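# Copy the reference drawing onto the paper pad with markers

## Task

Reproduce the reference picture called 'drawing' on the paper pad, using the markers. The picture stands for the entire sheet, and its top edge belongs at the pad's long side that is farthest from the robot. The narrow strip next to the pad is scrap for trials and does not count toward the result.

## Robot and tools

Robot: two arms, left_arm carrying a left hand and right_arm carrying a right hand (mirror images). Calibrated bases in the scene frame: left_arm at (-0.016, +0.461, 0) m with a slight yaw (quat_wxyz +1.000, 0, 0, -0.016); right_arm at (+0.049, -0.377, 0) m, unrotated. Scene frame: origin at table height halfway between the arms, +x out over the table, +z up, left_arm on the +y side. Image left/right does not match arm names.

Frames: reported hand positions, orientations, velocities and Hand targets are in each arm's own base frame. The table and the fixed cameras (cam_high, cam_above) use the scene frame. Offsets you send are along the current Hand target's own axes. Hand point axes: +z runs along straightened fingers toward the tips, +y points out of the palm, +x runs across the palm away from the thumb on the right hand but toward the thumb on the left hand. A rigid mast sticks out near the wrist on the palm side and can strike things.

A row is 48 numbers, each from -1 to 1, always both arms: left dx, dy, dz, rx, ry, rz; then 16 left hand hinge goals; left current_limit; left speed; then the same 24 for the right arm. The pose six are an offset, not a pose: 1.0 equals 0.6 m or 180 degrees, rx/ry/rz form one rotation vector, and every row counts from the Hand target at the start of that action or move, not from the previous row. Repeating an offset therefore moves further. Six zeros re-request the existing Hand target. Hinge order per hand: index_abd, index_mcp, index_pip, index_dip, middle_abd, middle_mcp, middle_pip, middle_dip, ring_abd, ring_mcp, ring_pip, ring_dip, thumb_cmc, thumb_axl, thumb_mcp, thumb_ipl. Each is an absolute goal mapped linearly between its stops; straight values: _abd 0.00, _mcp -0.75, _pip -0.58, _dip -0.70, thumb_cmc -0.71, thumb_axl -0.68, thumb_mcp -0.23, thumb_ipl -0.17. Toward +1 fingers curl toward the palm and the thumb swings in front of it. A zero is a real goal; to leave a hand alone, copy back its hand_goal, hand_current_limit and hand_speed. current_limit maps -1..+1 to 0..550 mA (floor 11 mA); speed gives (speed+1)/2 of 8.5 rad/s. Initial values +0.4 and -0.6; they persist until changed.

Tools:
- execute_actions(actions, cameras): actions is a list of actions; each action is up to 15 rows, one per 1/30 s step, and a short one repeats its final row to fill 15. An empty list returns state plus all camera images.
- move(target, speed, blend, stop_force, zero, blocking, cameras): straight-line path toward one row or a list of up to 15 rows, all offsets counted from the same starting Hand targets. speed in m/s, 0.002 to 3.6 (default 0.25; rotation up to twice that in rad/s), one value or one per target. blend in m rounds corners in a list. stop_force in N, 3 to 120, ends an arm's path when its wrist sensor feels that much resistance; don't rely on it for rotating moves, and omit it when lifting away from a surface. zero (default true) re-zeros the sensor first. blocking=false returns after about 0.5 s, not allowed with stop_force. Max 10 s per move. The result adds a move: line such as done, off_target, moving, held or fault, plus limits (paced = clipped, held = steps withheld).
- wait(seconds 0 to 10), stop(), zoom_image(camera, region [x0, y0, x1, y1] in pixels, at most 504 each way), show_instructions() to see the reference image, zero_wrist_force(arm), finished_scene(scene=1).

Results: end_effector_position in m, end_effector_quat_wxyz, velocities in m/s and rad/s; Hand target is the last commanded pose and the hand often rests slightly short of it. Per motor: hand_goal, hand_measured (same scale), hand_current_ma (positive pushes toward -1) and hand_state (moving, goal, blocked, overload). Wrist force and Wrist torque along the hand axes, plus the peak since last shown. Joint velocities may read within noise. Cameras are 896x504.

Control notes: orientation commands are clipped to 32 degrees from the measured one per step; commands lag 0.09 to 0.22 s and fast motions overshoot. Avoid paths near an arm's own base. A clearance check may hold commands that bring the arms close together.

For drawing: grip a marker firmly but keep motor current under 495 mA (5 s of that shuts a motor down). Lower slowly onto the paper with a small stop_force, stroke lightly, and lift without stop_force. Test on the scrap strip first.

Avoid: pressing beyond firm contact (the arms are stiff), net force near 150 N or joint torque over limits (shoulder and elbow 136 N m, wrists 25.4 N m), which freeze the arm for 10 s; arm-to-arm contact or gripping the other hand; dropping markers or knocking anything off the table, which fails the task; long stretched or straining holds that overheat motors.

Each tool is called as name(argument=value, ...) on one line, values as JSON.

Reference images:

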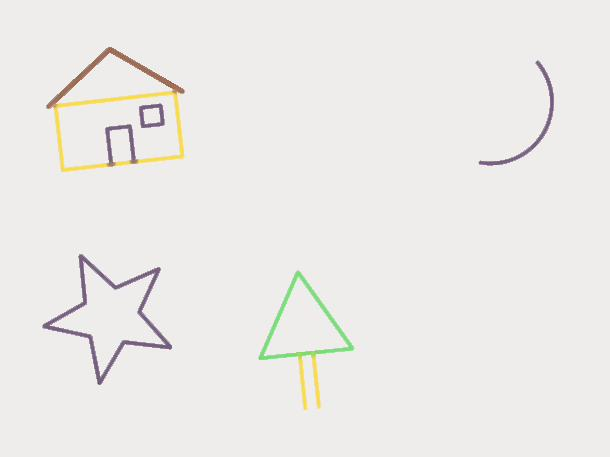

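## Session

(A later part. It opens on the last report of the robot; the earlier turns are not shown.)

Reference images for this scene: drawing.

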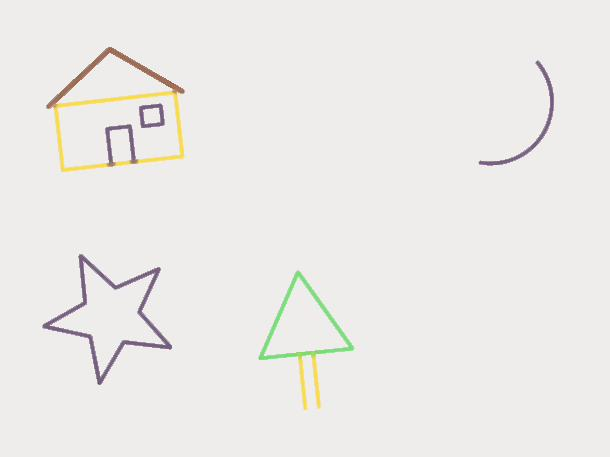

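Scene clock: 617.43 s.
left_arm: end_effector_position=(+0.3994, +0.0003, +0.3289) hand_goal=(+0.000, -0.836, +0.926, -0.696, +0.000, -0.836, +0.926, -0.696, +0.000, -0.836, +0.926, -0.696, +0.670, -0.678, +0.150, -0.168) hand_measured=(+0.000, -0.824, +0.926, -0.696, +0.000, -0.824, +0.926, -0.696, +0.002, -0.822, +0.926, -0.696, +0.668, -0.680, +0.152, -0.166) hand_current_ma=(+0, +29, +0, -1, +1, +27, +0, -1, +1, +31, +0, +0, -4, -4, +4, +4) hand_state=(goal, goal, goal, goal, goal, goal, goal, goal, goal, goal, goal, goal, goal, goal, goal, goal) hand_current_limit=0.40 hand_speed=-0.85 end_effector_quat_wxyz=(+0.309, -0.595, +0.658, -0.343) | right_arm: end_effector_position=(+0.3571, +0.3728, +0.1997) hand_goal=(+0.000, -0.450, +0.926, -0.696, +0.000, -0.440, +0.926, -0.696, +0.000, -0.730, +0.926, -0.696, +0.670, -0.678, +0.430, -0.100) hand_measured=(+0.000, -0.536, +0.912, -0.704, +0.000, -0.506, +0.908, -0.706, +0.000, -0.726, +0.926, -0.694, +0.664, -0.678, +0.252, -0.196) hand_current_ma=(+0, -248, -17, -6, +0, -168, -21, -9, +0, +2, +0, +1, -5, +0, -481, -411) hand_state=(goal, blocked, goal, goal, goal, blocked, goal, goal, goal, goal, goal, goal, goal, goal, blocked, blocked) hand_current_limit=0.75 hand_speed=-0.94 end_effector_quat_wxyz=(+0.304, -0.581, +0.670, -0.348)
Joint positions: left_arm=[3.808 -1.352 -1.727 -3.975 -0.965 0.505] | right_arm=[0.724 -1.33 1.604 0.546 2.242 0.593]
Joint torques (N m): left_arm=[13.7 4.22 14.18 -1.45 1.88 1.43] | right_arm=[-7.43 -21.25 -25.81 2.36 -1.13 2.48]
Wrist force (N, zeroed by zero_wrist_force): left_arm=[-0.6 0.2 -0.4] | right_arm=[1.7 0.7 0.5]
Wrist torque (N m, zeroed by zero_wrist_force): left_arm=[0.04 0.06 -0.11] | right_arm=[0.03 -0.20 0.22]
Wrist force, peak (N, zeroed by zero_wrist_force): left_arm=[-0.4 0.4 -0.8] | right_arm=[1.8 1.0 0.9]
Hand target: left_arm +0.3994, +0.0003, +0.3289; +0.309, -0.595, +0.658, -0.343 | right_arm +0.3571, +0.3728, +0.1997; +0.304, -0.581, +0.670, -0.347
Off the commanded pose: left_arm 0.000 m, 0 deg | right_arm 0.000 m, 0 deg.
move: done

move(target=[0,0,0,0,0,0, 0,-0.8356,0.927,-0.696,0,-0.8356,0.927,-0.696,0,-0.8356,0.927,-0.696,0.671,-0.677,0.15,-0.168,0.4,-0.85, 0,0.23211,0.16252,0,0,0, 0,-0.45,0.927,-0.696,0,-0.44,0.927,-0.696,0,-0.73,0.927,-0.696,0.671,-0.677,0.43,-0.1,0.75,-0.94], speed=0.2, cameras=["cam_above"])

move(target=[0,0,0,0,0,0, 0,-0.8356,0.927,-0.696,0,-0.8356,0.927,-0.696,0,-0.8356,0.927,-0.696,0.671,-0.677,0.15,-0.168,0.4,-0.85, 0,0.01502,0.01052,0,0,0, 0,-0.45,0.927,-0.696,0,-0.44,0.927,-0.696,0,-0.73,0.927,-0.696,0.671,-0.677,0.43,-0.1,0.75,-0.94], speed=0.012, stop_force=3)

Scene clock: 619.57 s.
left_arm: end_effector_position=(+0.3994, +0.0003, +0.3289) hand_goal=(+0.000, -0.836, +0.926, -0.696, +0.000, -0.836, +0.926, -0.696, +0.000, -0.836, +0.926, -0.696, +0.670, -0.678, +0.150, -0.168) hand_measured=(+0.000, -0.824, +0.926, -0.696, +0.000, -0.824, +0.926, -0.696, +0.002, -0.822, +0.926, -0.696, +0.668, -0.680, +0.152, -0.166) hand_current_ma=(+0, +29, +0, -1, +1, +27, +0, -1, +1, +31, +0, +0, -4, -4, +4, +4) hand_state=(goal, goal, goal, goal, goal, goal, goal, goal, goal, goal, goal, goal, goal, goal, goal, goal) hand_current_limit=0.40 hand_speed=-0.85 end_effector_quat_wxyz=(+0.309, -0.595, +0.658, -0.343) | right_arm: end_effector_position=(+0.3572, +0.3735, +0.0299) hand_goal=(+0.000, -0.450, +0.926, -0.696, +0.000, -0.440, +0.926, -0.696, +0.000, -0.730, +0.926, -0.696, +0.670, -0.678, +0.430, -0.100) hand_measured=(+0.000, -0.536, +0.912, -0.704, +0.000, -0.506, +0.908, -0.706, +0.000, -0.726, +0.926, -0.694, +0.664, -0.678, +0.252, -0.196) hand_current_ma=(+0, -248, -18, -6, +0, -168, -21, -9, +0, +2, +0, +1, -5, +0, -481, -411) hand_state=(goal, blocked, goal, goal, goal, blocked, goal, goal, goal, goal, goal, goal, goal, goal, blocked, blocked) hand_current_limit=0.75 hand_speed=-0.94 end_effector_quat_wxyz=(+0.304, -0.581, +0.670, -0.347)
Joint positions: left_arm=[3.808 -1.352 -1.727 -3.975 -0.965 0.505] | right_arm=[0.725 -1.14 1.831 0.131 2.242 0.594]
Joint torques (N m): left_arm=[12.92 4.71 13.28 -1.67 1.62 1.2] | right_arm=[-2.07 -22.33 -7.3 -1.49 -1.15 -2.31]
Wrist force (N, zeroed by zero_wrist_force): left_arm=[-0.5 0.2 -0.4] | right_arm=[1.9 0.8 0.8]
Wrist torque (N m, zeroed by zero_wrist_force): left_arm=[0.03 0.05 -0.11] | right_arm=[0.01 -0.23 0.41]
Wrist force, peak (N, zeroed by zero_wrist_force): left_arm=[-0.5 0.6 -0.7] | right_arm=[1.9 1.8 1.1]
Hand target: left_arm +0.3994, +0.0003, +0.3289; +0.309, -0.595, +0.658, -0.343 | right_arm +0.3573, +0.3734, +0.0297; +0.304, -0.581, +0.670, -0.347
Off the commanded pose: left_arm 0.000 m, 0 deg | right_arm 0.000 m, 0 deg.
move: done
Images, in order (width x height): cam_above 896x504.

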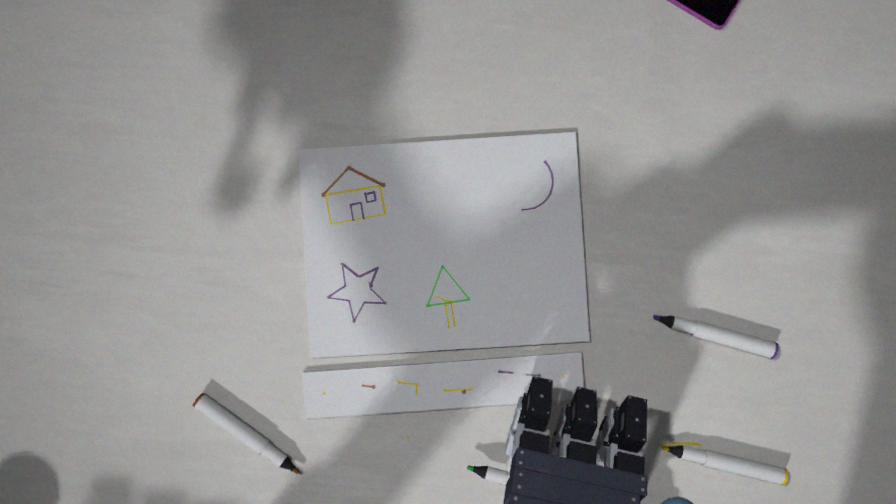

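Scene clock: 621.60 s.
left_arm: end_effector_position=(+0.3994, +0.0003, +0.3289) hand_goal=(+0.000, -0.836, +0.926, -0.696, +0.000, -0.836, +0.926, -0.696, +0.000, -0.836, +0.926, -0.696, +0.670, -0.678, +0.150, -0.168) hand_measured=(+0.000, -0.824, +0.926, -0.696, +0.000, -0.824, +0.926, -0.696, +0.002, -0.822, +0.926, -0.696, +0.668, -0.680, +0.152, -0.166) hand_current_ma=(+0, +29, +0, -1, +1, +27, +0, -1, +1, +31, +0, +0, -4, -4, +4, +4) hand_state=(goal, goal, goal, goal, goal, goal, goal, goal, goal, goal, goal, goal, goal, goal, goal, goal) hand_current_limit=0.40 hand_speed=-0.85 end_effector_quat_wxyz=(+0.309, -0.595, +0.658, -0.343) | right_arm: end_effector_position=(+0.3573, +0.3735, +0.0207) hand_goal=(+0.000, -0.450, +0.926, -0.696, +0.000, -0.440, +0.926, -0.696, +0.000, -0.730, +0.926, -0.696, +0.670, -0.678, +0.430, -0.100) hand_measured=(+0.000, -0.536, +0.916, -0.700, +0.000, -0.504, +0.910, -0.704, +0.000, -0.726, +0.926, -0.694, +0.664, -0.678, +0.252, -0.196) hand_current_ma=(+0, -246, -11, -3, +0, -163, -18, -7, +0, +2, +0, +1, -5, +0, -481, -411) hand_state=(goal, blocked, goal, goal, goal, blocked, goal, goal, goal, goal, goal, goal, goal, goal, blocked, blocked) hand_current_limit=0.75 hand_speed=-0.94 end_effector_quat_wxyz=(+0.304, -0.581, +0.670, -0.347)
Joint positions: left_arm=[3.808 -1.352 -1.727 -3.975 -0.965 0.505] | right_arm=[0.725 -1.126 1.838 0.109 2.242 0.594]
Joint torques (N m): left_arm=[12.73 4.56 14.08 -1.51 1.66 1.29] | right_arm=[-4.58 -46.83 -20.32 2.85 0.36 0.03]
Wrist force (N, zeroed by zero_wrist_force): left_arm=[-0.3 0.5 -0.4] | right_arm=[2.0 0.3 0.5]
Wrist torque (N m, zeroed by zero_wrist_force): left_arm=[0.08 0.03 -0.10] | right_arm=[0.00 -0.23 0.42]
Wrist force, peak (N, zeroed by zero_wrist_force): left_arm=[-0.5 0.5 -0.8] | right_arm=[1.8 -6.0 -3.8]
Hand target: left_arm +0.3994, +0.0003, +0.3289; +0.309, -0.595, +0.658, -0.343 | right_arm +0.3573, +0.3735, +0.0207; +0.304, -0.581, +0.670, -0.347 (not the last commanded pose)
Off the commanded pose: left_arm 0.000 m, 0 deg | right_arm 0.002 m, 0 deg.
move: contact (right_arm)

Release gently, then raise.

move(target=[0,0,0,0,0,0, 0,-0.8356,0.927,-0.696,0,-0.8356,0.927,-0.696,0,-0.8356,0.927,-0.696,0.671,-0.677,0.15,-0.168,0.4,-0.85, 0,0,0,0,0,0, 0,-0.53,0.927,-0.696,0,-0.51,0.927,-0.696,0,-0.73,0.927,-0.696,0.671,-0.677,0.24,-0.19,0.5,-0.94], speed=0.05)

move(target=[0,0,0,0,0,0, 0,-0.8356,0.927,-0.696,0,-0.8356,0.927,-0.696,0,-0.8356,0.927,-0.696,0.671,-0.677,0.15,-0.168,0.4,-0.85, 0,0,0,0,0,0, 0,-0.6,0.927,-0.696,0,-0.58,0.927,-0.696,0,-0.75,0.927,-0.696,0.671,-0.677,0.2,-0.168,0.4,-0.94], speed=0.05, cameras=["cam_above"])

zoom_image(camera="cam_above", region=[440, 380, 700, 504])

Scene clock: 622.57 s.
left_arm: end_effector_position=(+0.3994, +0.0003, +0.3289) hand_goal=(+0.000, -0.836, +0.926, -0.696, +0.000, -0.836, +0.926, -0.696, +0.000, -0.836, +0.926, -0.696, +0.670, -0.678, +0.150, -0.168) hand_measured=(+0.000, -0.824, +0.926, -0.696, +0.000, -0.824, +0.926, -0.696, +0.002, -0.822, +0.926, -0.696, +0.668, -0.680, +0.152, -0.166) hand_current_ma=(+0, +29, +0, -1, +1, +27, +0, -1, +1, +31, +0, +0, -4, -4, +4, +4) hand_state=(goal, goal, goal, goal, goal, goal, goal, goal, goal, goal, goal, goal, goal, goal, goal, goal) hand_current_limit=0.40 hand_speed=-0.85 end_effector_quat_wxyz=(+0.309, -0.595, +0.658, -0.343) | right_arm: end_effector_position=(+0.3573, +0.3735, +0.0207) hand_goal=(+0.000, -0.530, +0.926, -0.696, +0.000, -0.510, +0.926, -0.696, +0.000, -0.730, +0.926, -0.696, +0.670, -0.678, +0.240, -0.190) hand_measured=(+0.000, -0.544, +0.916, -0.700, +0.000, -0.520, +0.914, -0.702, +0.000, -0.726, +0.926, -0.694, +0.666, -0.678, +0.244, -0.196) hand_current_ma=(+0, -17, -9, -3, +0, -10, -12, -5, +0, +2, +0, +1, -3, +0, -60, -23) hand_state=(goal, goal, goal, goal, goal, goal, goal, goal, goal, goal, goal, goal, goal, goal, moving, moving) hand_current_limit=0.50 hand_speed=-0.94 end_effector_quat_wxyz=(+0.304, -0.581, +0.670, -0.347)
Joint positions: left_arm=[3.808 -1.352 -1.727 -3.975 -0.965 0.505] | right_arm=[0.725 -1.126 1.838 0.109 2.242 0.594]
Joint torques (N m): left_arm=[13.89 4.21 13.46 -1.56 1.86 1.41] | right_arm=[-4.91 -44.93 -21.19 2.4 0.33 -0.27]
Wrist force (N, zeroed by zero_wrist_force): left_arm=[-0.2 0.2 -0.7] | right_arm=[1.8 -0.2 -0.2]
Wrist torque (N m, zeroed by zero_wrist_force): left_arm=[0.07 0.01 -0.09] | right_arm=[-0.02 -0.23 0.41]
Wrist force, peak (N, zeroed by zero_wrist_force): left_arm=[-0.4 0.3 -0.8] | right_arm=[2.0 0.7 0.4]
Hand target: left_arm +0.3994, +0.0003, +0.3289; +0.309, -0.595, +0.658, -0.343 | right_arm +0.3573, +0.3735, +0.0207; +0.304, -0.581, +0.670, -0.347
Off the commanded pose: left_arm 0.000 m, 0 deg | right_arm 0.000 m, 0 deg.
move: done

Scene clock: 623.17 s.
left_arm: end_effector_position=(+0.3994, +0.0003, +0.3289) hand_goal=(+0.000, -0.836, +0.926, -0.696, +0.000, -0.836, +0.926, -0.696, +0.000, -0.836, +0.926, -0.696, +0.670, -0.678, +0.150, -0.168) hand_measured=(+0.000, -0.824, +0.926, -0.696, +0.000, -0.824, +0.926, -0.696, +0.002, -0.822, +0.926, -0.696, +0.668, -0.680, +0.152, -0.166) hand_current_ma=(+0, +29, +0, -1, +1, +27, +0, -1, +1, +31, +0, +0, -4, -4, +4, +4) hand_state=(goal, goal, goal, goal, goal, goal, goal, goal, goal, goal, goal, goal, goal, goal, goal, goal) hand_current_limit=0.40 hand_speed=-0.85 end_effector_quat_wxyz=(+0.309, -0.595, +0.658, -0.343) | right_arm: end_effector_position=(+0.3573, +0.3735, +0.0207) hand_goal=(+0.000, -0.600, +0.926, -0.696, +0.000, -0.580, +0.926, -0.696, +0.000, -0.750, +0.926, -0.696, +0.670, -0.678, +0.200, -0.168) hand_measured=(+0.000, -0.588, +0.920, -0.700, +0.000, -0.570, +0.920, -0.700, +0.000, -0.738, +0.926, -0.694, +0.668, -0.678, +0.212, -0.168) hand_current_ma=(+0, +14, -5, -2, +0, +10, -6, -2, +0, +16, +0, +1, -2, +0, +19, +1) hand_state=(goal, goal, goal, goal, goal, goal, goal, goal, goal, goal, goal, goal, goal, goal, goal, goal) hand_current_limit=0.40 hand_speed=-0.94 end_effector_quat_wxyz=(+0.304, -0.581, +0.670, -0.347)
Joint positions: left_arm=[3.808 -1.352 -1.727 -3.975 -0.965 0.505] | right_arm=[0.725 -1.126 1.838 0.109 2.242 0.594]
Joint torques (N m): left_arm=[13.37 3.98 14.47 -1.53 1.77 1.47] | right_arm=[-5.7 -43.56 -20.74 2.2 0.39 -0.07]
Wrist force (N, zeroed by zero_wrist_force): left_arm=[-0.5 0.1 -0.5] | right_arm=[1.7 -0.2 0.3]
Wrist torque (N m, zeroed by zero_wrist_force): left_arm=[0.04 0.05 -0.10] | right_arm=[-0.02 -0.19 0.40]
Wrist force, peak (N, zeroed by zero_wrist_force): left_arm=[-0.5 0.3 -0.8] | right_arm=[2.0 0.7 0.2]
Hand target: left_arm +0.3994, +0.0003, +0.3289; +0.309, -0.595, +0.658, -0.343 | right_arm +0.3573, +0.3735, +0.0207; +0.304, -0.581, +0.670, -0.347
Off the commanded pose: left_arm 0.000 m, 0 deg | right_arm 0.000 m, 0 deg.
move: done
Images, in order (width x height): cam_above 896x504.

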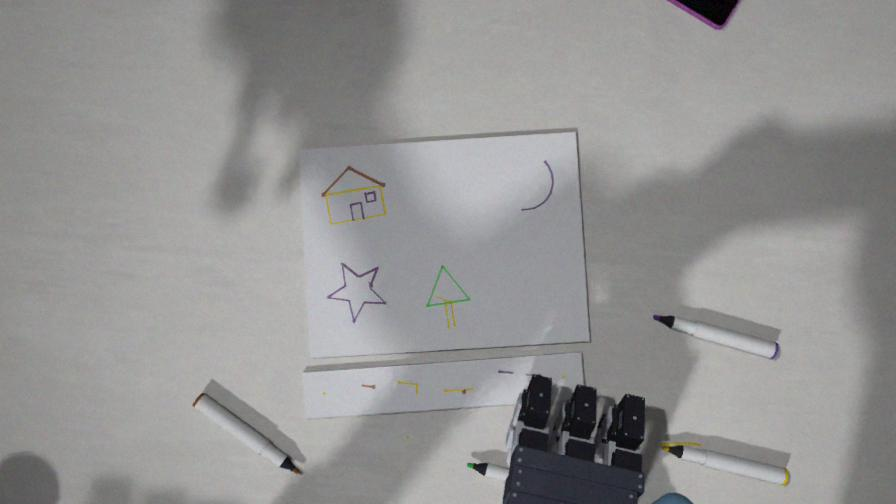

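Scaled by 1.938 from the camera's 896x504 image, which has a finer 1280x720 frame.

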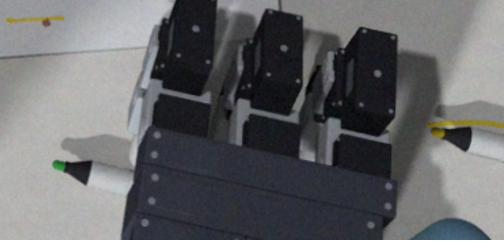

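move(target=[[0,0,0,0,0,0, 0,-0.8356,0.927,-0.696,0,-0.8356,0.927,-0.696,0,-0.8356,0.927,-0.696,0.671,-0.677,0.15,-0.168,0.4,-0.85, 0,0,0,0,0,0, 0,-0.8356,0.927,-0.696,0,-0.8356,0.927,-0.696,0,-0.8356,0.927,-0.696,0.671,-0.677,0.15,-0.168,0.4,-0.9],[0,0,0,0,0,0, 0,-0.8356,0.927,-0.696,0,-0.8356,0.927,-0.696,0,-0.8356,0.927,-0.696,0.671,-0.677,0.15,-0.168,0.4,-0.85, 0,-0.0273,-0.0191,0,0,0, 0,-0.8356,0.927,-0.696,0,-0.8356,0.927,-0.696,0,-0.8356,0.927,-0.696,0.671,-0.677,0.15,-0.168,0.4,-0.9],[0,0,0,0,0,0, 0,-0.8356,0.927,-0.696,0,-0.8356,0.927,-0.696,0,-0.8356,0.927,-0.696,0.671,-0.677,0.15,-0.168,0.4,-0.85, 0,-0.2594,-0.18164,0,0,0, 0,-0.8356,0.927,-0.696,0,-0.8356,0.927,-0.696,0,-0.8356,0.927,-0.696,0.671,-0.677,0.15,-0.168,0.4,-0.9]], speed=[0.02,0.03,0.2], blend=[0,0.004,0], cameras=["cam_high","cam_above"])

zoom_image(camera="cam_above", region=[290, 120, 610, 370])

zoom_image(camera="cam_above", region=[310, 150, 400, 230])

zoom_image(camera="cam_above", region=[315, 250, 405, 330])

zoom_image(camera="cam_above", region=[500, 150, 570, 220])

Scene clock: 627.13 s.
left_arm: end_effector_position=(+0.3994, +0.0003, +0.3289) hand_goal=(+0.000, -0.836, +0.926, -0.696, +0.000, -0.836, +0.926, -0.696, +0.000, -0.836, +0.926, -0.696, +0.670, -0.678, +0.150, -0.168) hand_measured=(+0.000, -0.824, +0.926, -0.696, +0.000, -0.824, +0.926, -0.696, +0.002, -0.822, +0.926, -0.696, +0.668, -0.680, +0.152, -0.166) hand_current_ma=(+0, +29, +0, -1, +1, +27, +0, -1, +1, +31, +0, +0, -4, -4, +4, +4) hand_state=(goal, goal, goal, goal, goal, goal, goal, goal, goal, goal, goal, goal, goal, goal, goal, goal) hand_current_limit=0.40 hand_speed=-0.85 end_effector_quat_wxyz=(+0.309, -0.595, +0.658, -0.343) | right_arm: end_effector_position=(+0.3571, +0.3727, +0.2106) hand_goal=(+0.000, -0.836, +0.926, -0.696, +0.000, -0.836, +0.926, -0.696, +0.000, -0.836, +0.926, -0.696, +0.670, -0.678, +0.150, -0.168) hand_measured=(+0.000, -0.822, +0.926, -0.698, +0.000, -0.824, +0.926, -0.696, +0.000, -0.822, +0.926, -0.694, +0.668, -0.678, +0.152, -0.166) hand_current_ma=(+0, +19, +0, +0, +0, +14, +0, +0, +0, +16, +0, +1, -1, +0, +2, +2) hand_state=(goal, goal, goal, goal, goal, goal, goal, goal, goal, goal, goal, goal, goal, goal, goal, goal) hand_current_limit=0.40 hand_speed=-0.90 end_effector_quat_wxyz=(+0.304, -0.581, +0.670, -0.347)
Joint positions: left_arm=[3.808 -1.352 -1.727 -3.975 -0.965 0.505] | right_arm=[0.724 -1.336 1.584 0.573 2.242 0.593]
Joint torques (N m): left_arm=[13.18 4.65 14.05 -1.18 1.76 1.53] | right_arm=[7.3 -42.25 -25.8 2.9 2.78 2.15]
Wrist force (N, zeroed by zero_wrist_force): left_arm=[-0.5 0.1 -0.5] | right_arm=[1.9 0.7 0.5]
Wrist torque (N m, zeroed by zero_wrist_force): left_arm=[0.03 0.05 -0.11] | right_arm=[0.00 -0.21 0.23]
Wrist force, peak (N, zeroed by zero_wrist_force): left_arm=[-0.4 0.8 -0.5] | right_arm=[1.7 -2.5 -0.2]
Hand target: left_arm +0.3994, +0.0003, +0.3289; +0.309, -0.595, +0.658, -0.343 | right_arm +0.3571, +0.3727, +0.2107; +0.304, -0.581, +0.670, -0.347
Off the commanded pose: left_arm 0.000 m, 0 deg | right_arm 0.000 m, 0 deg.
move: done
Images, in order (width x height): cam_high 896x504, cam_above 896x504.

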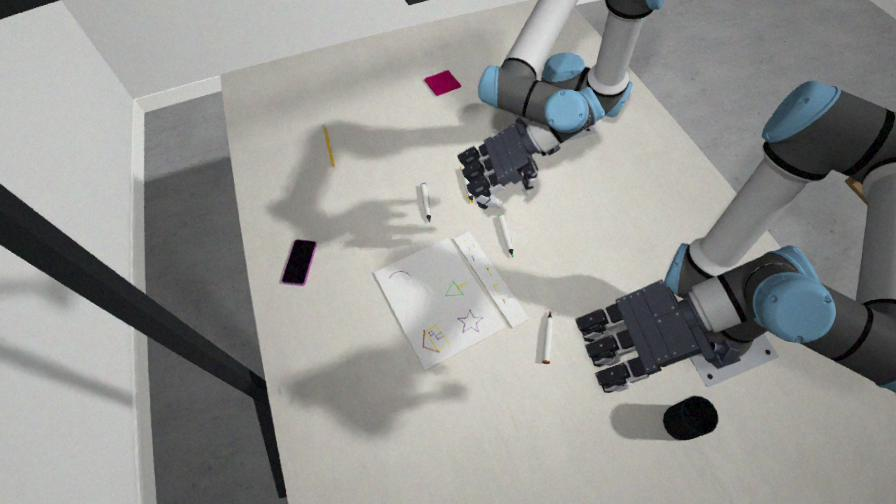

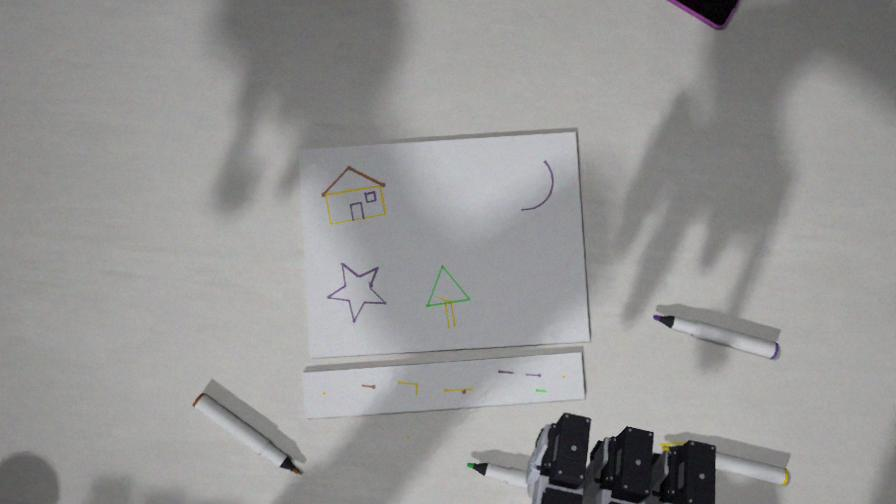

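Scaled by 1.575 from the camera's 896x504 image, which has a finer 1280x720 frame.

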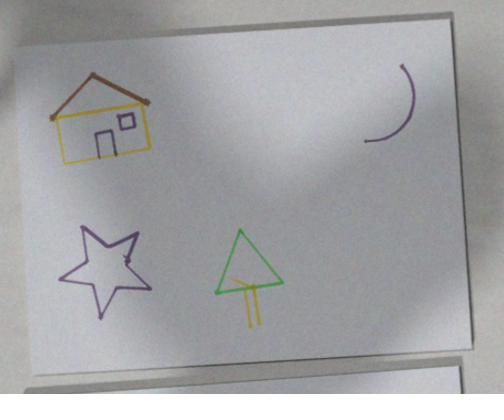

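Scaled by 5.600 from the camera's 896x504 image, which has a finer 1280x720 frame.

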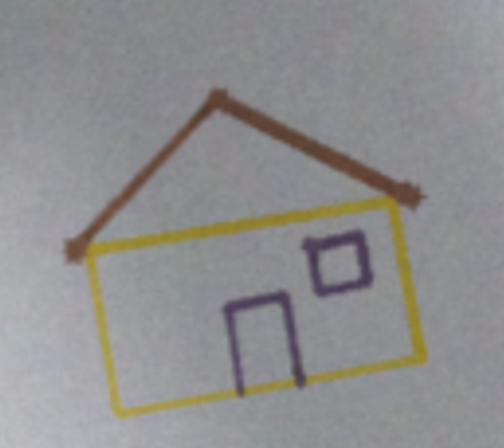

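Scaled by 5.600 from the camera's 896x504 image, which has a finer 1280x720 frame.

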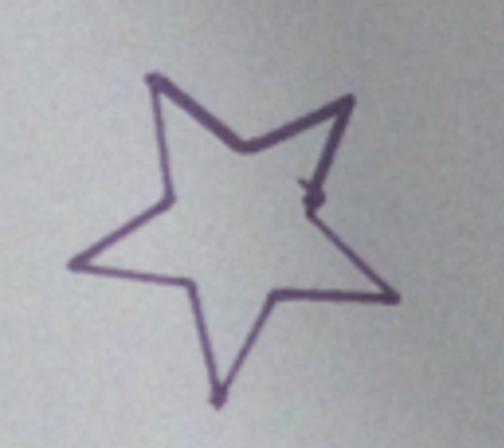

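Scaled by 7.200 from the camera's 896x504 image, which has a finer 1280x720 frame.

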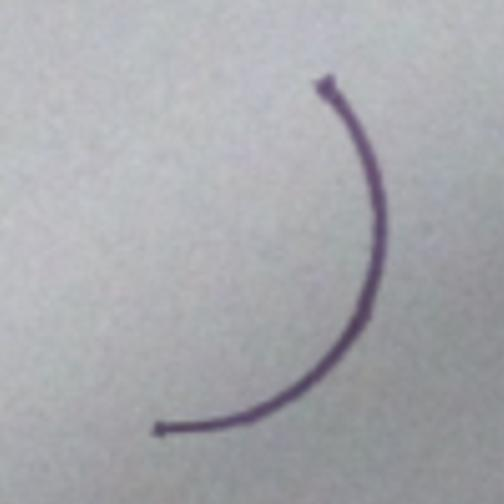

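finished_scene()

The scene is finished.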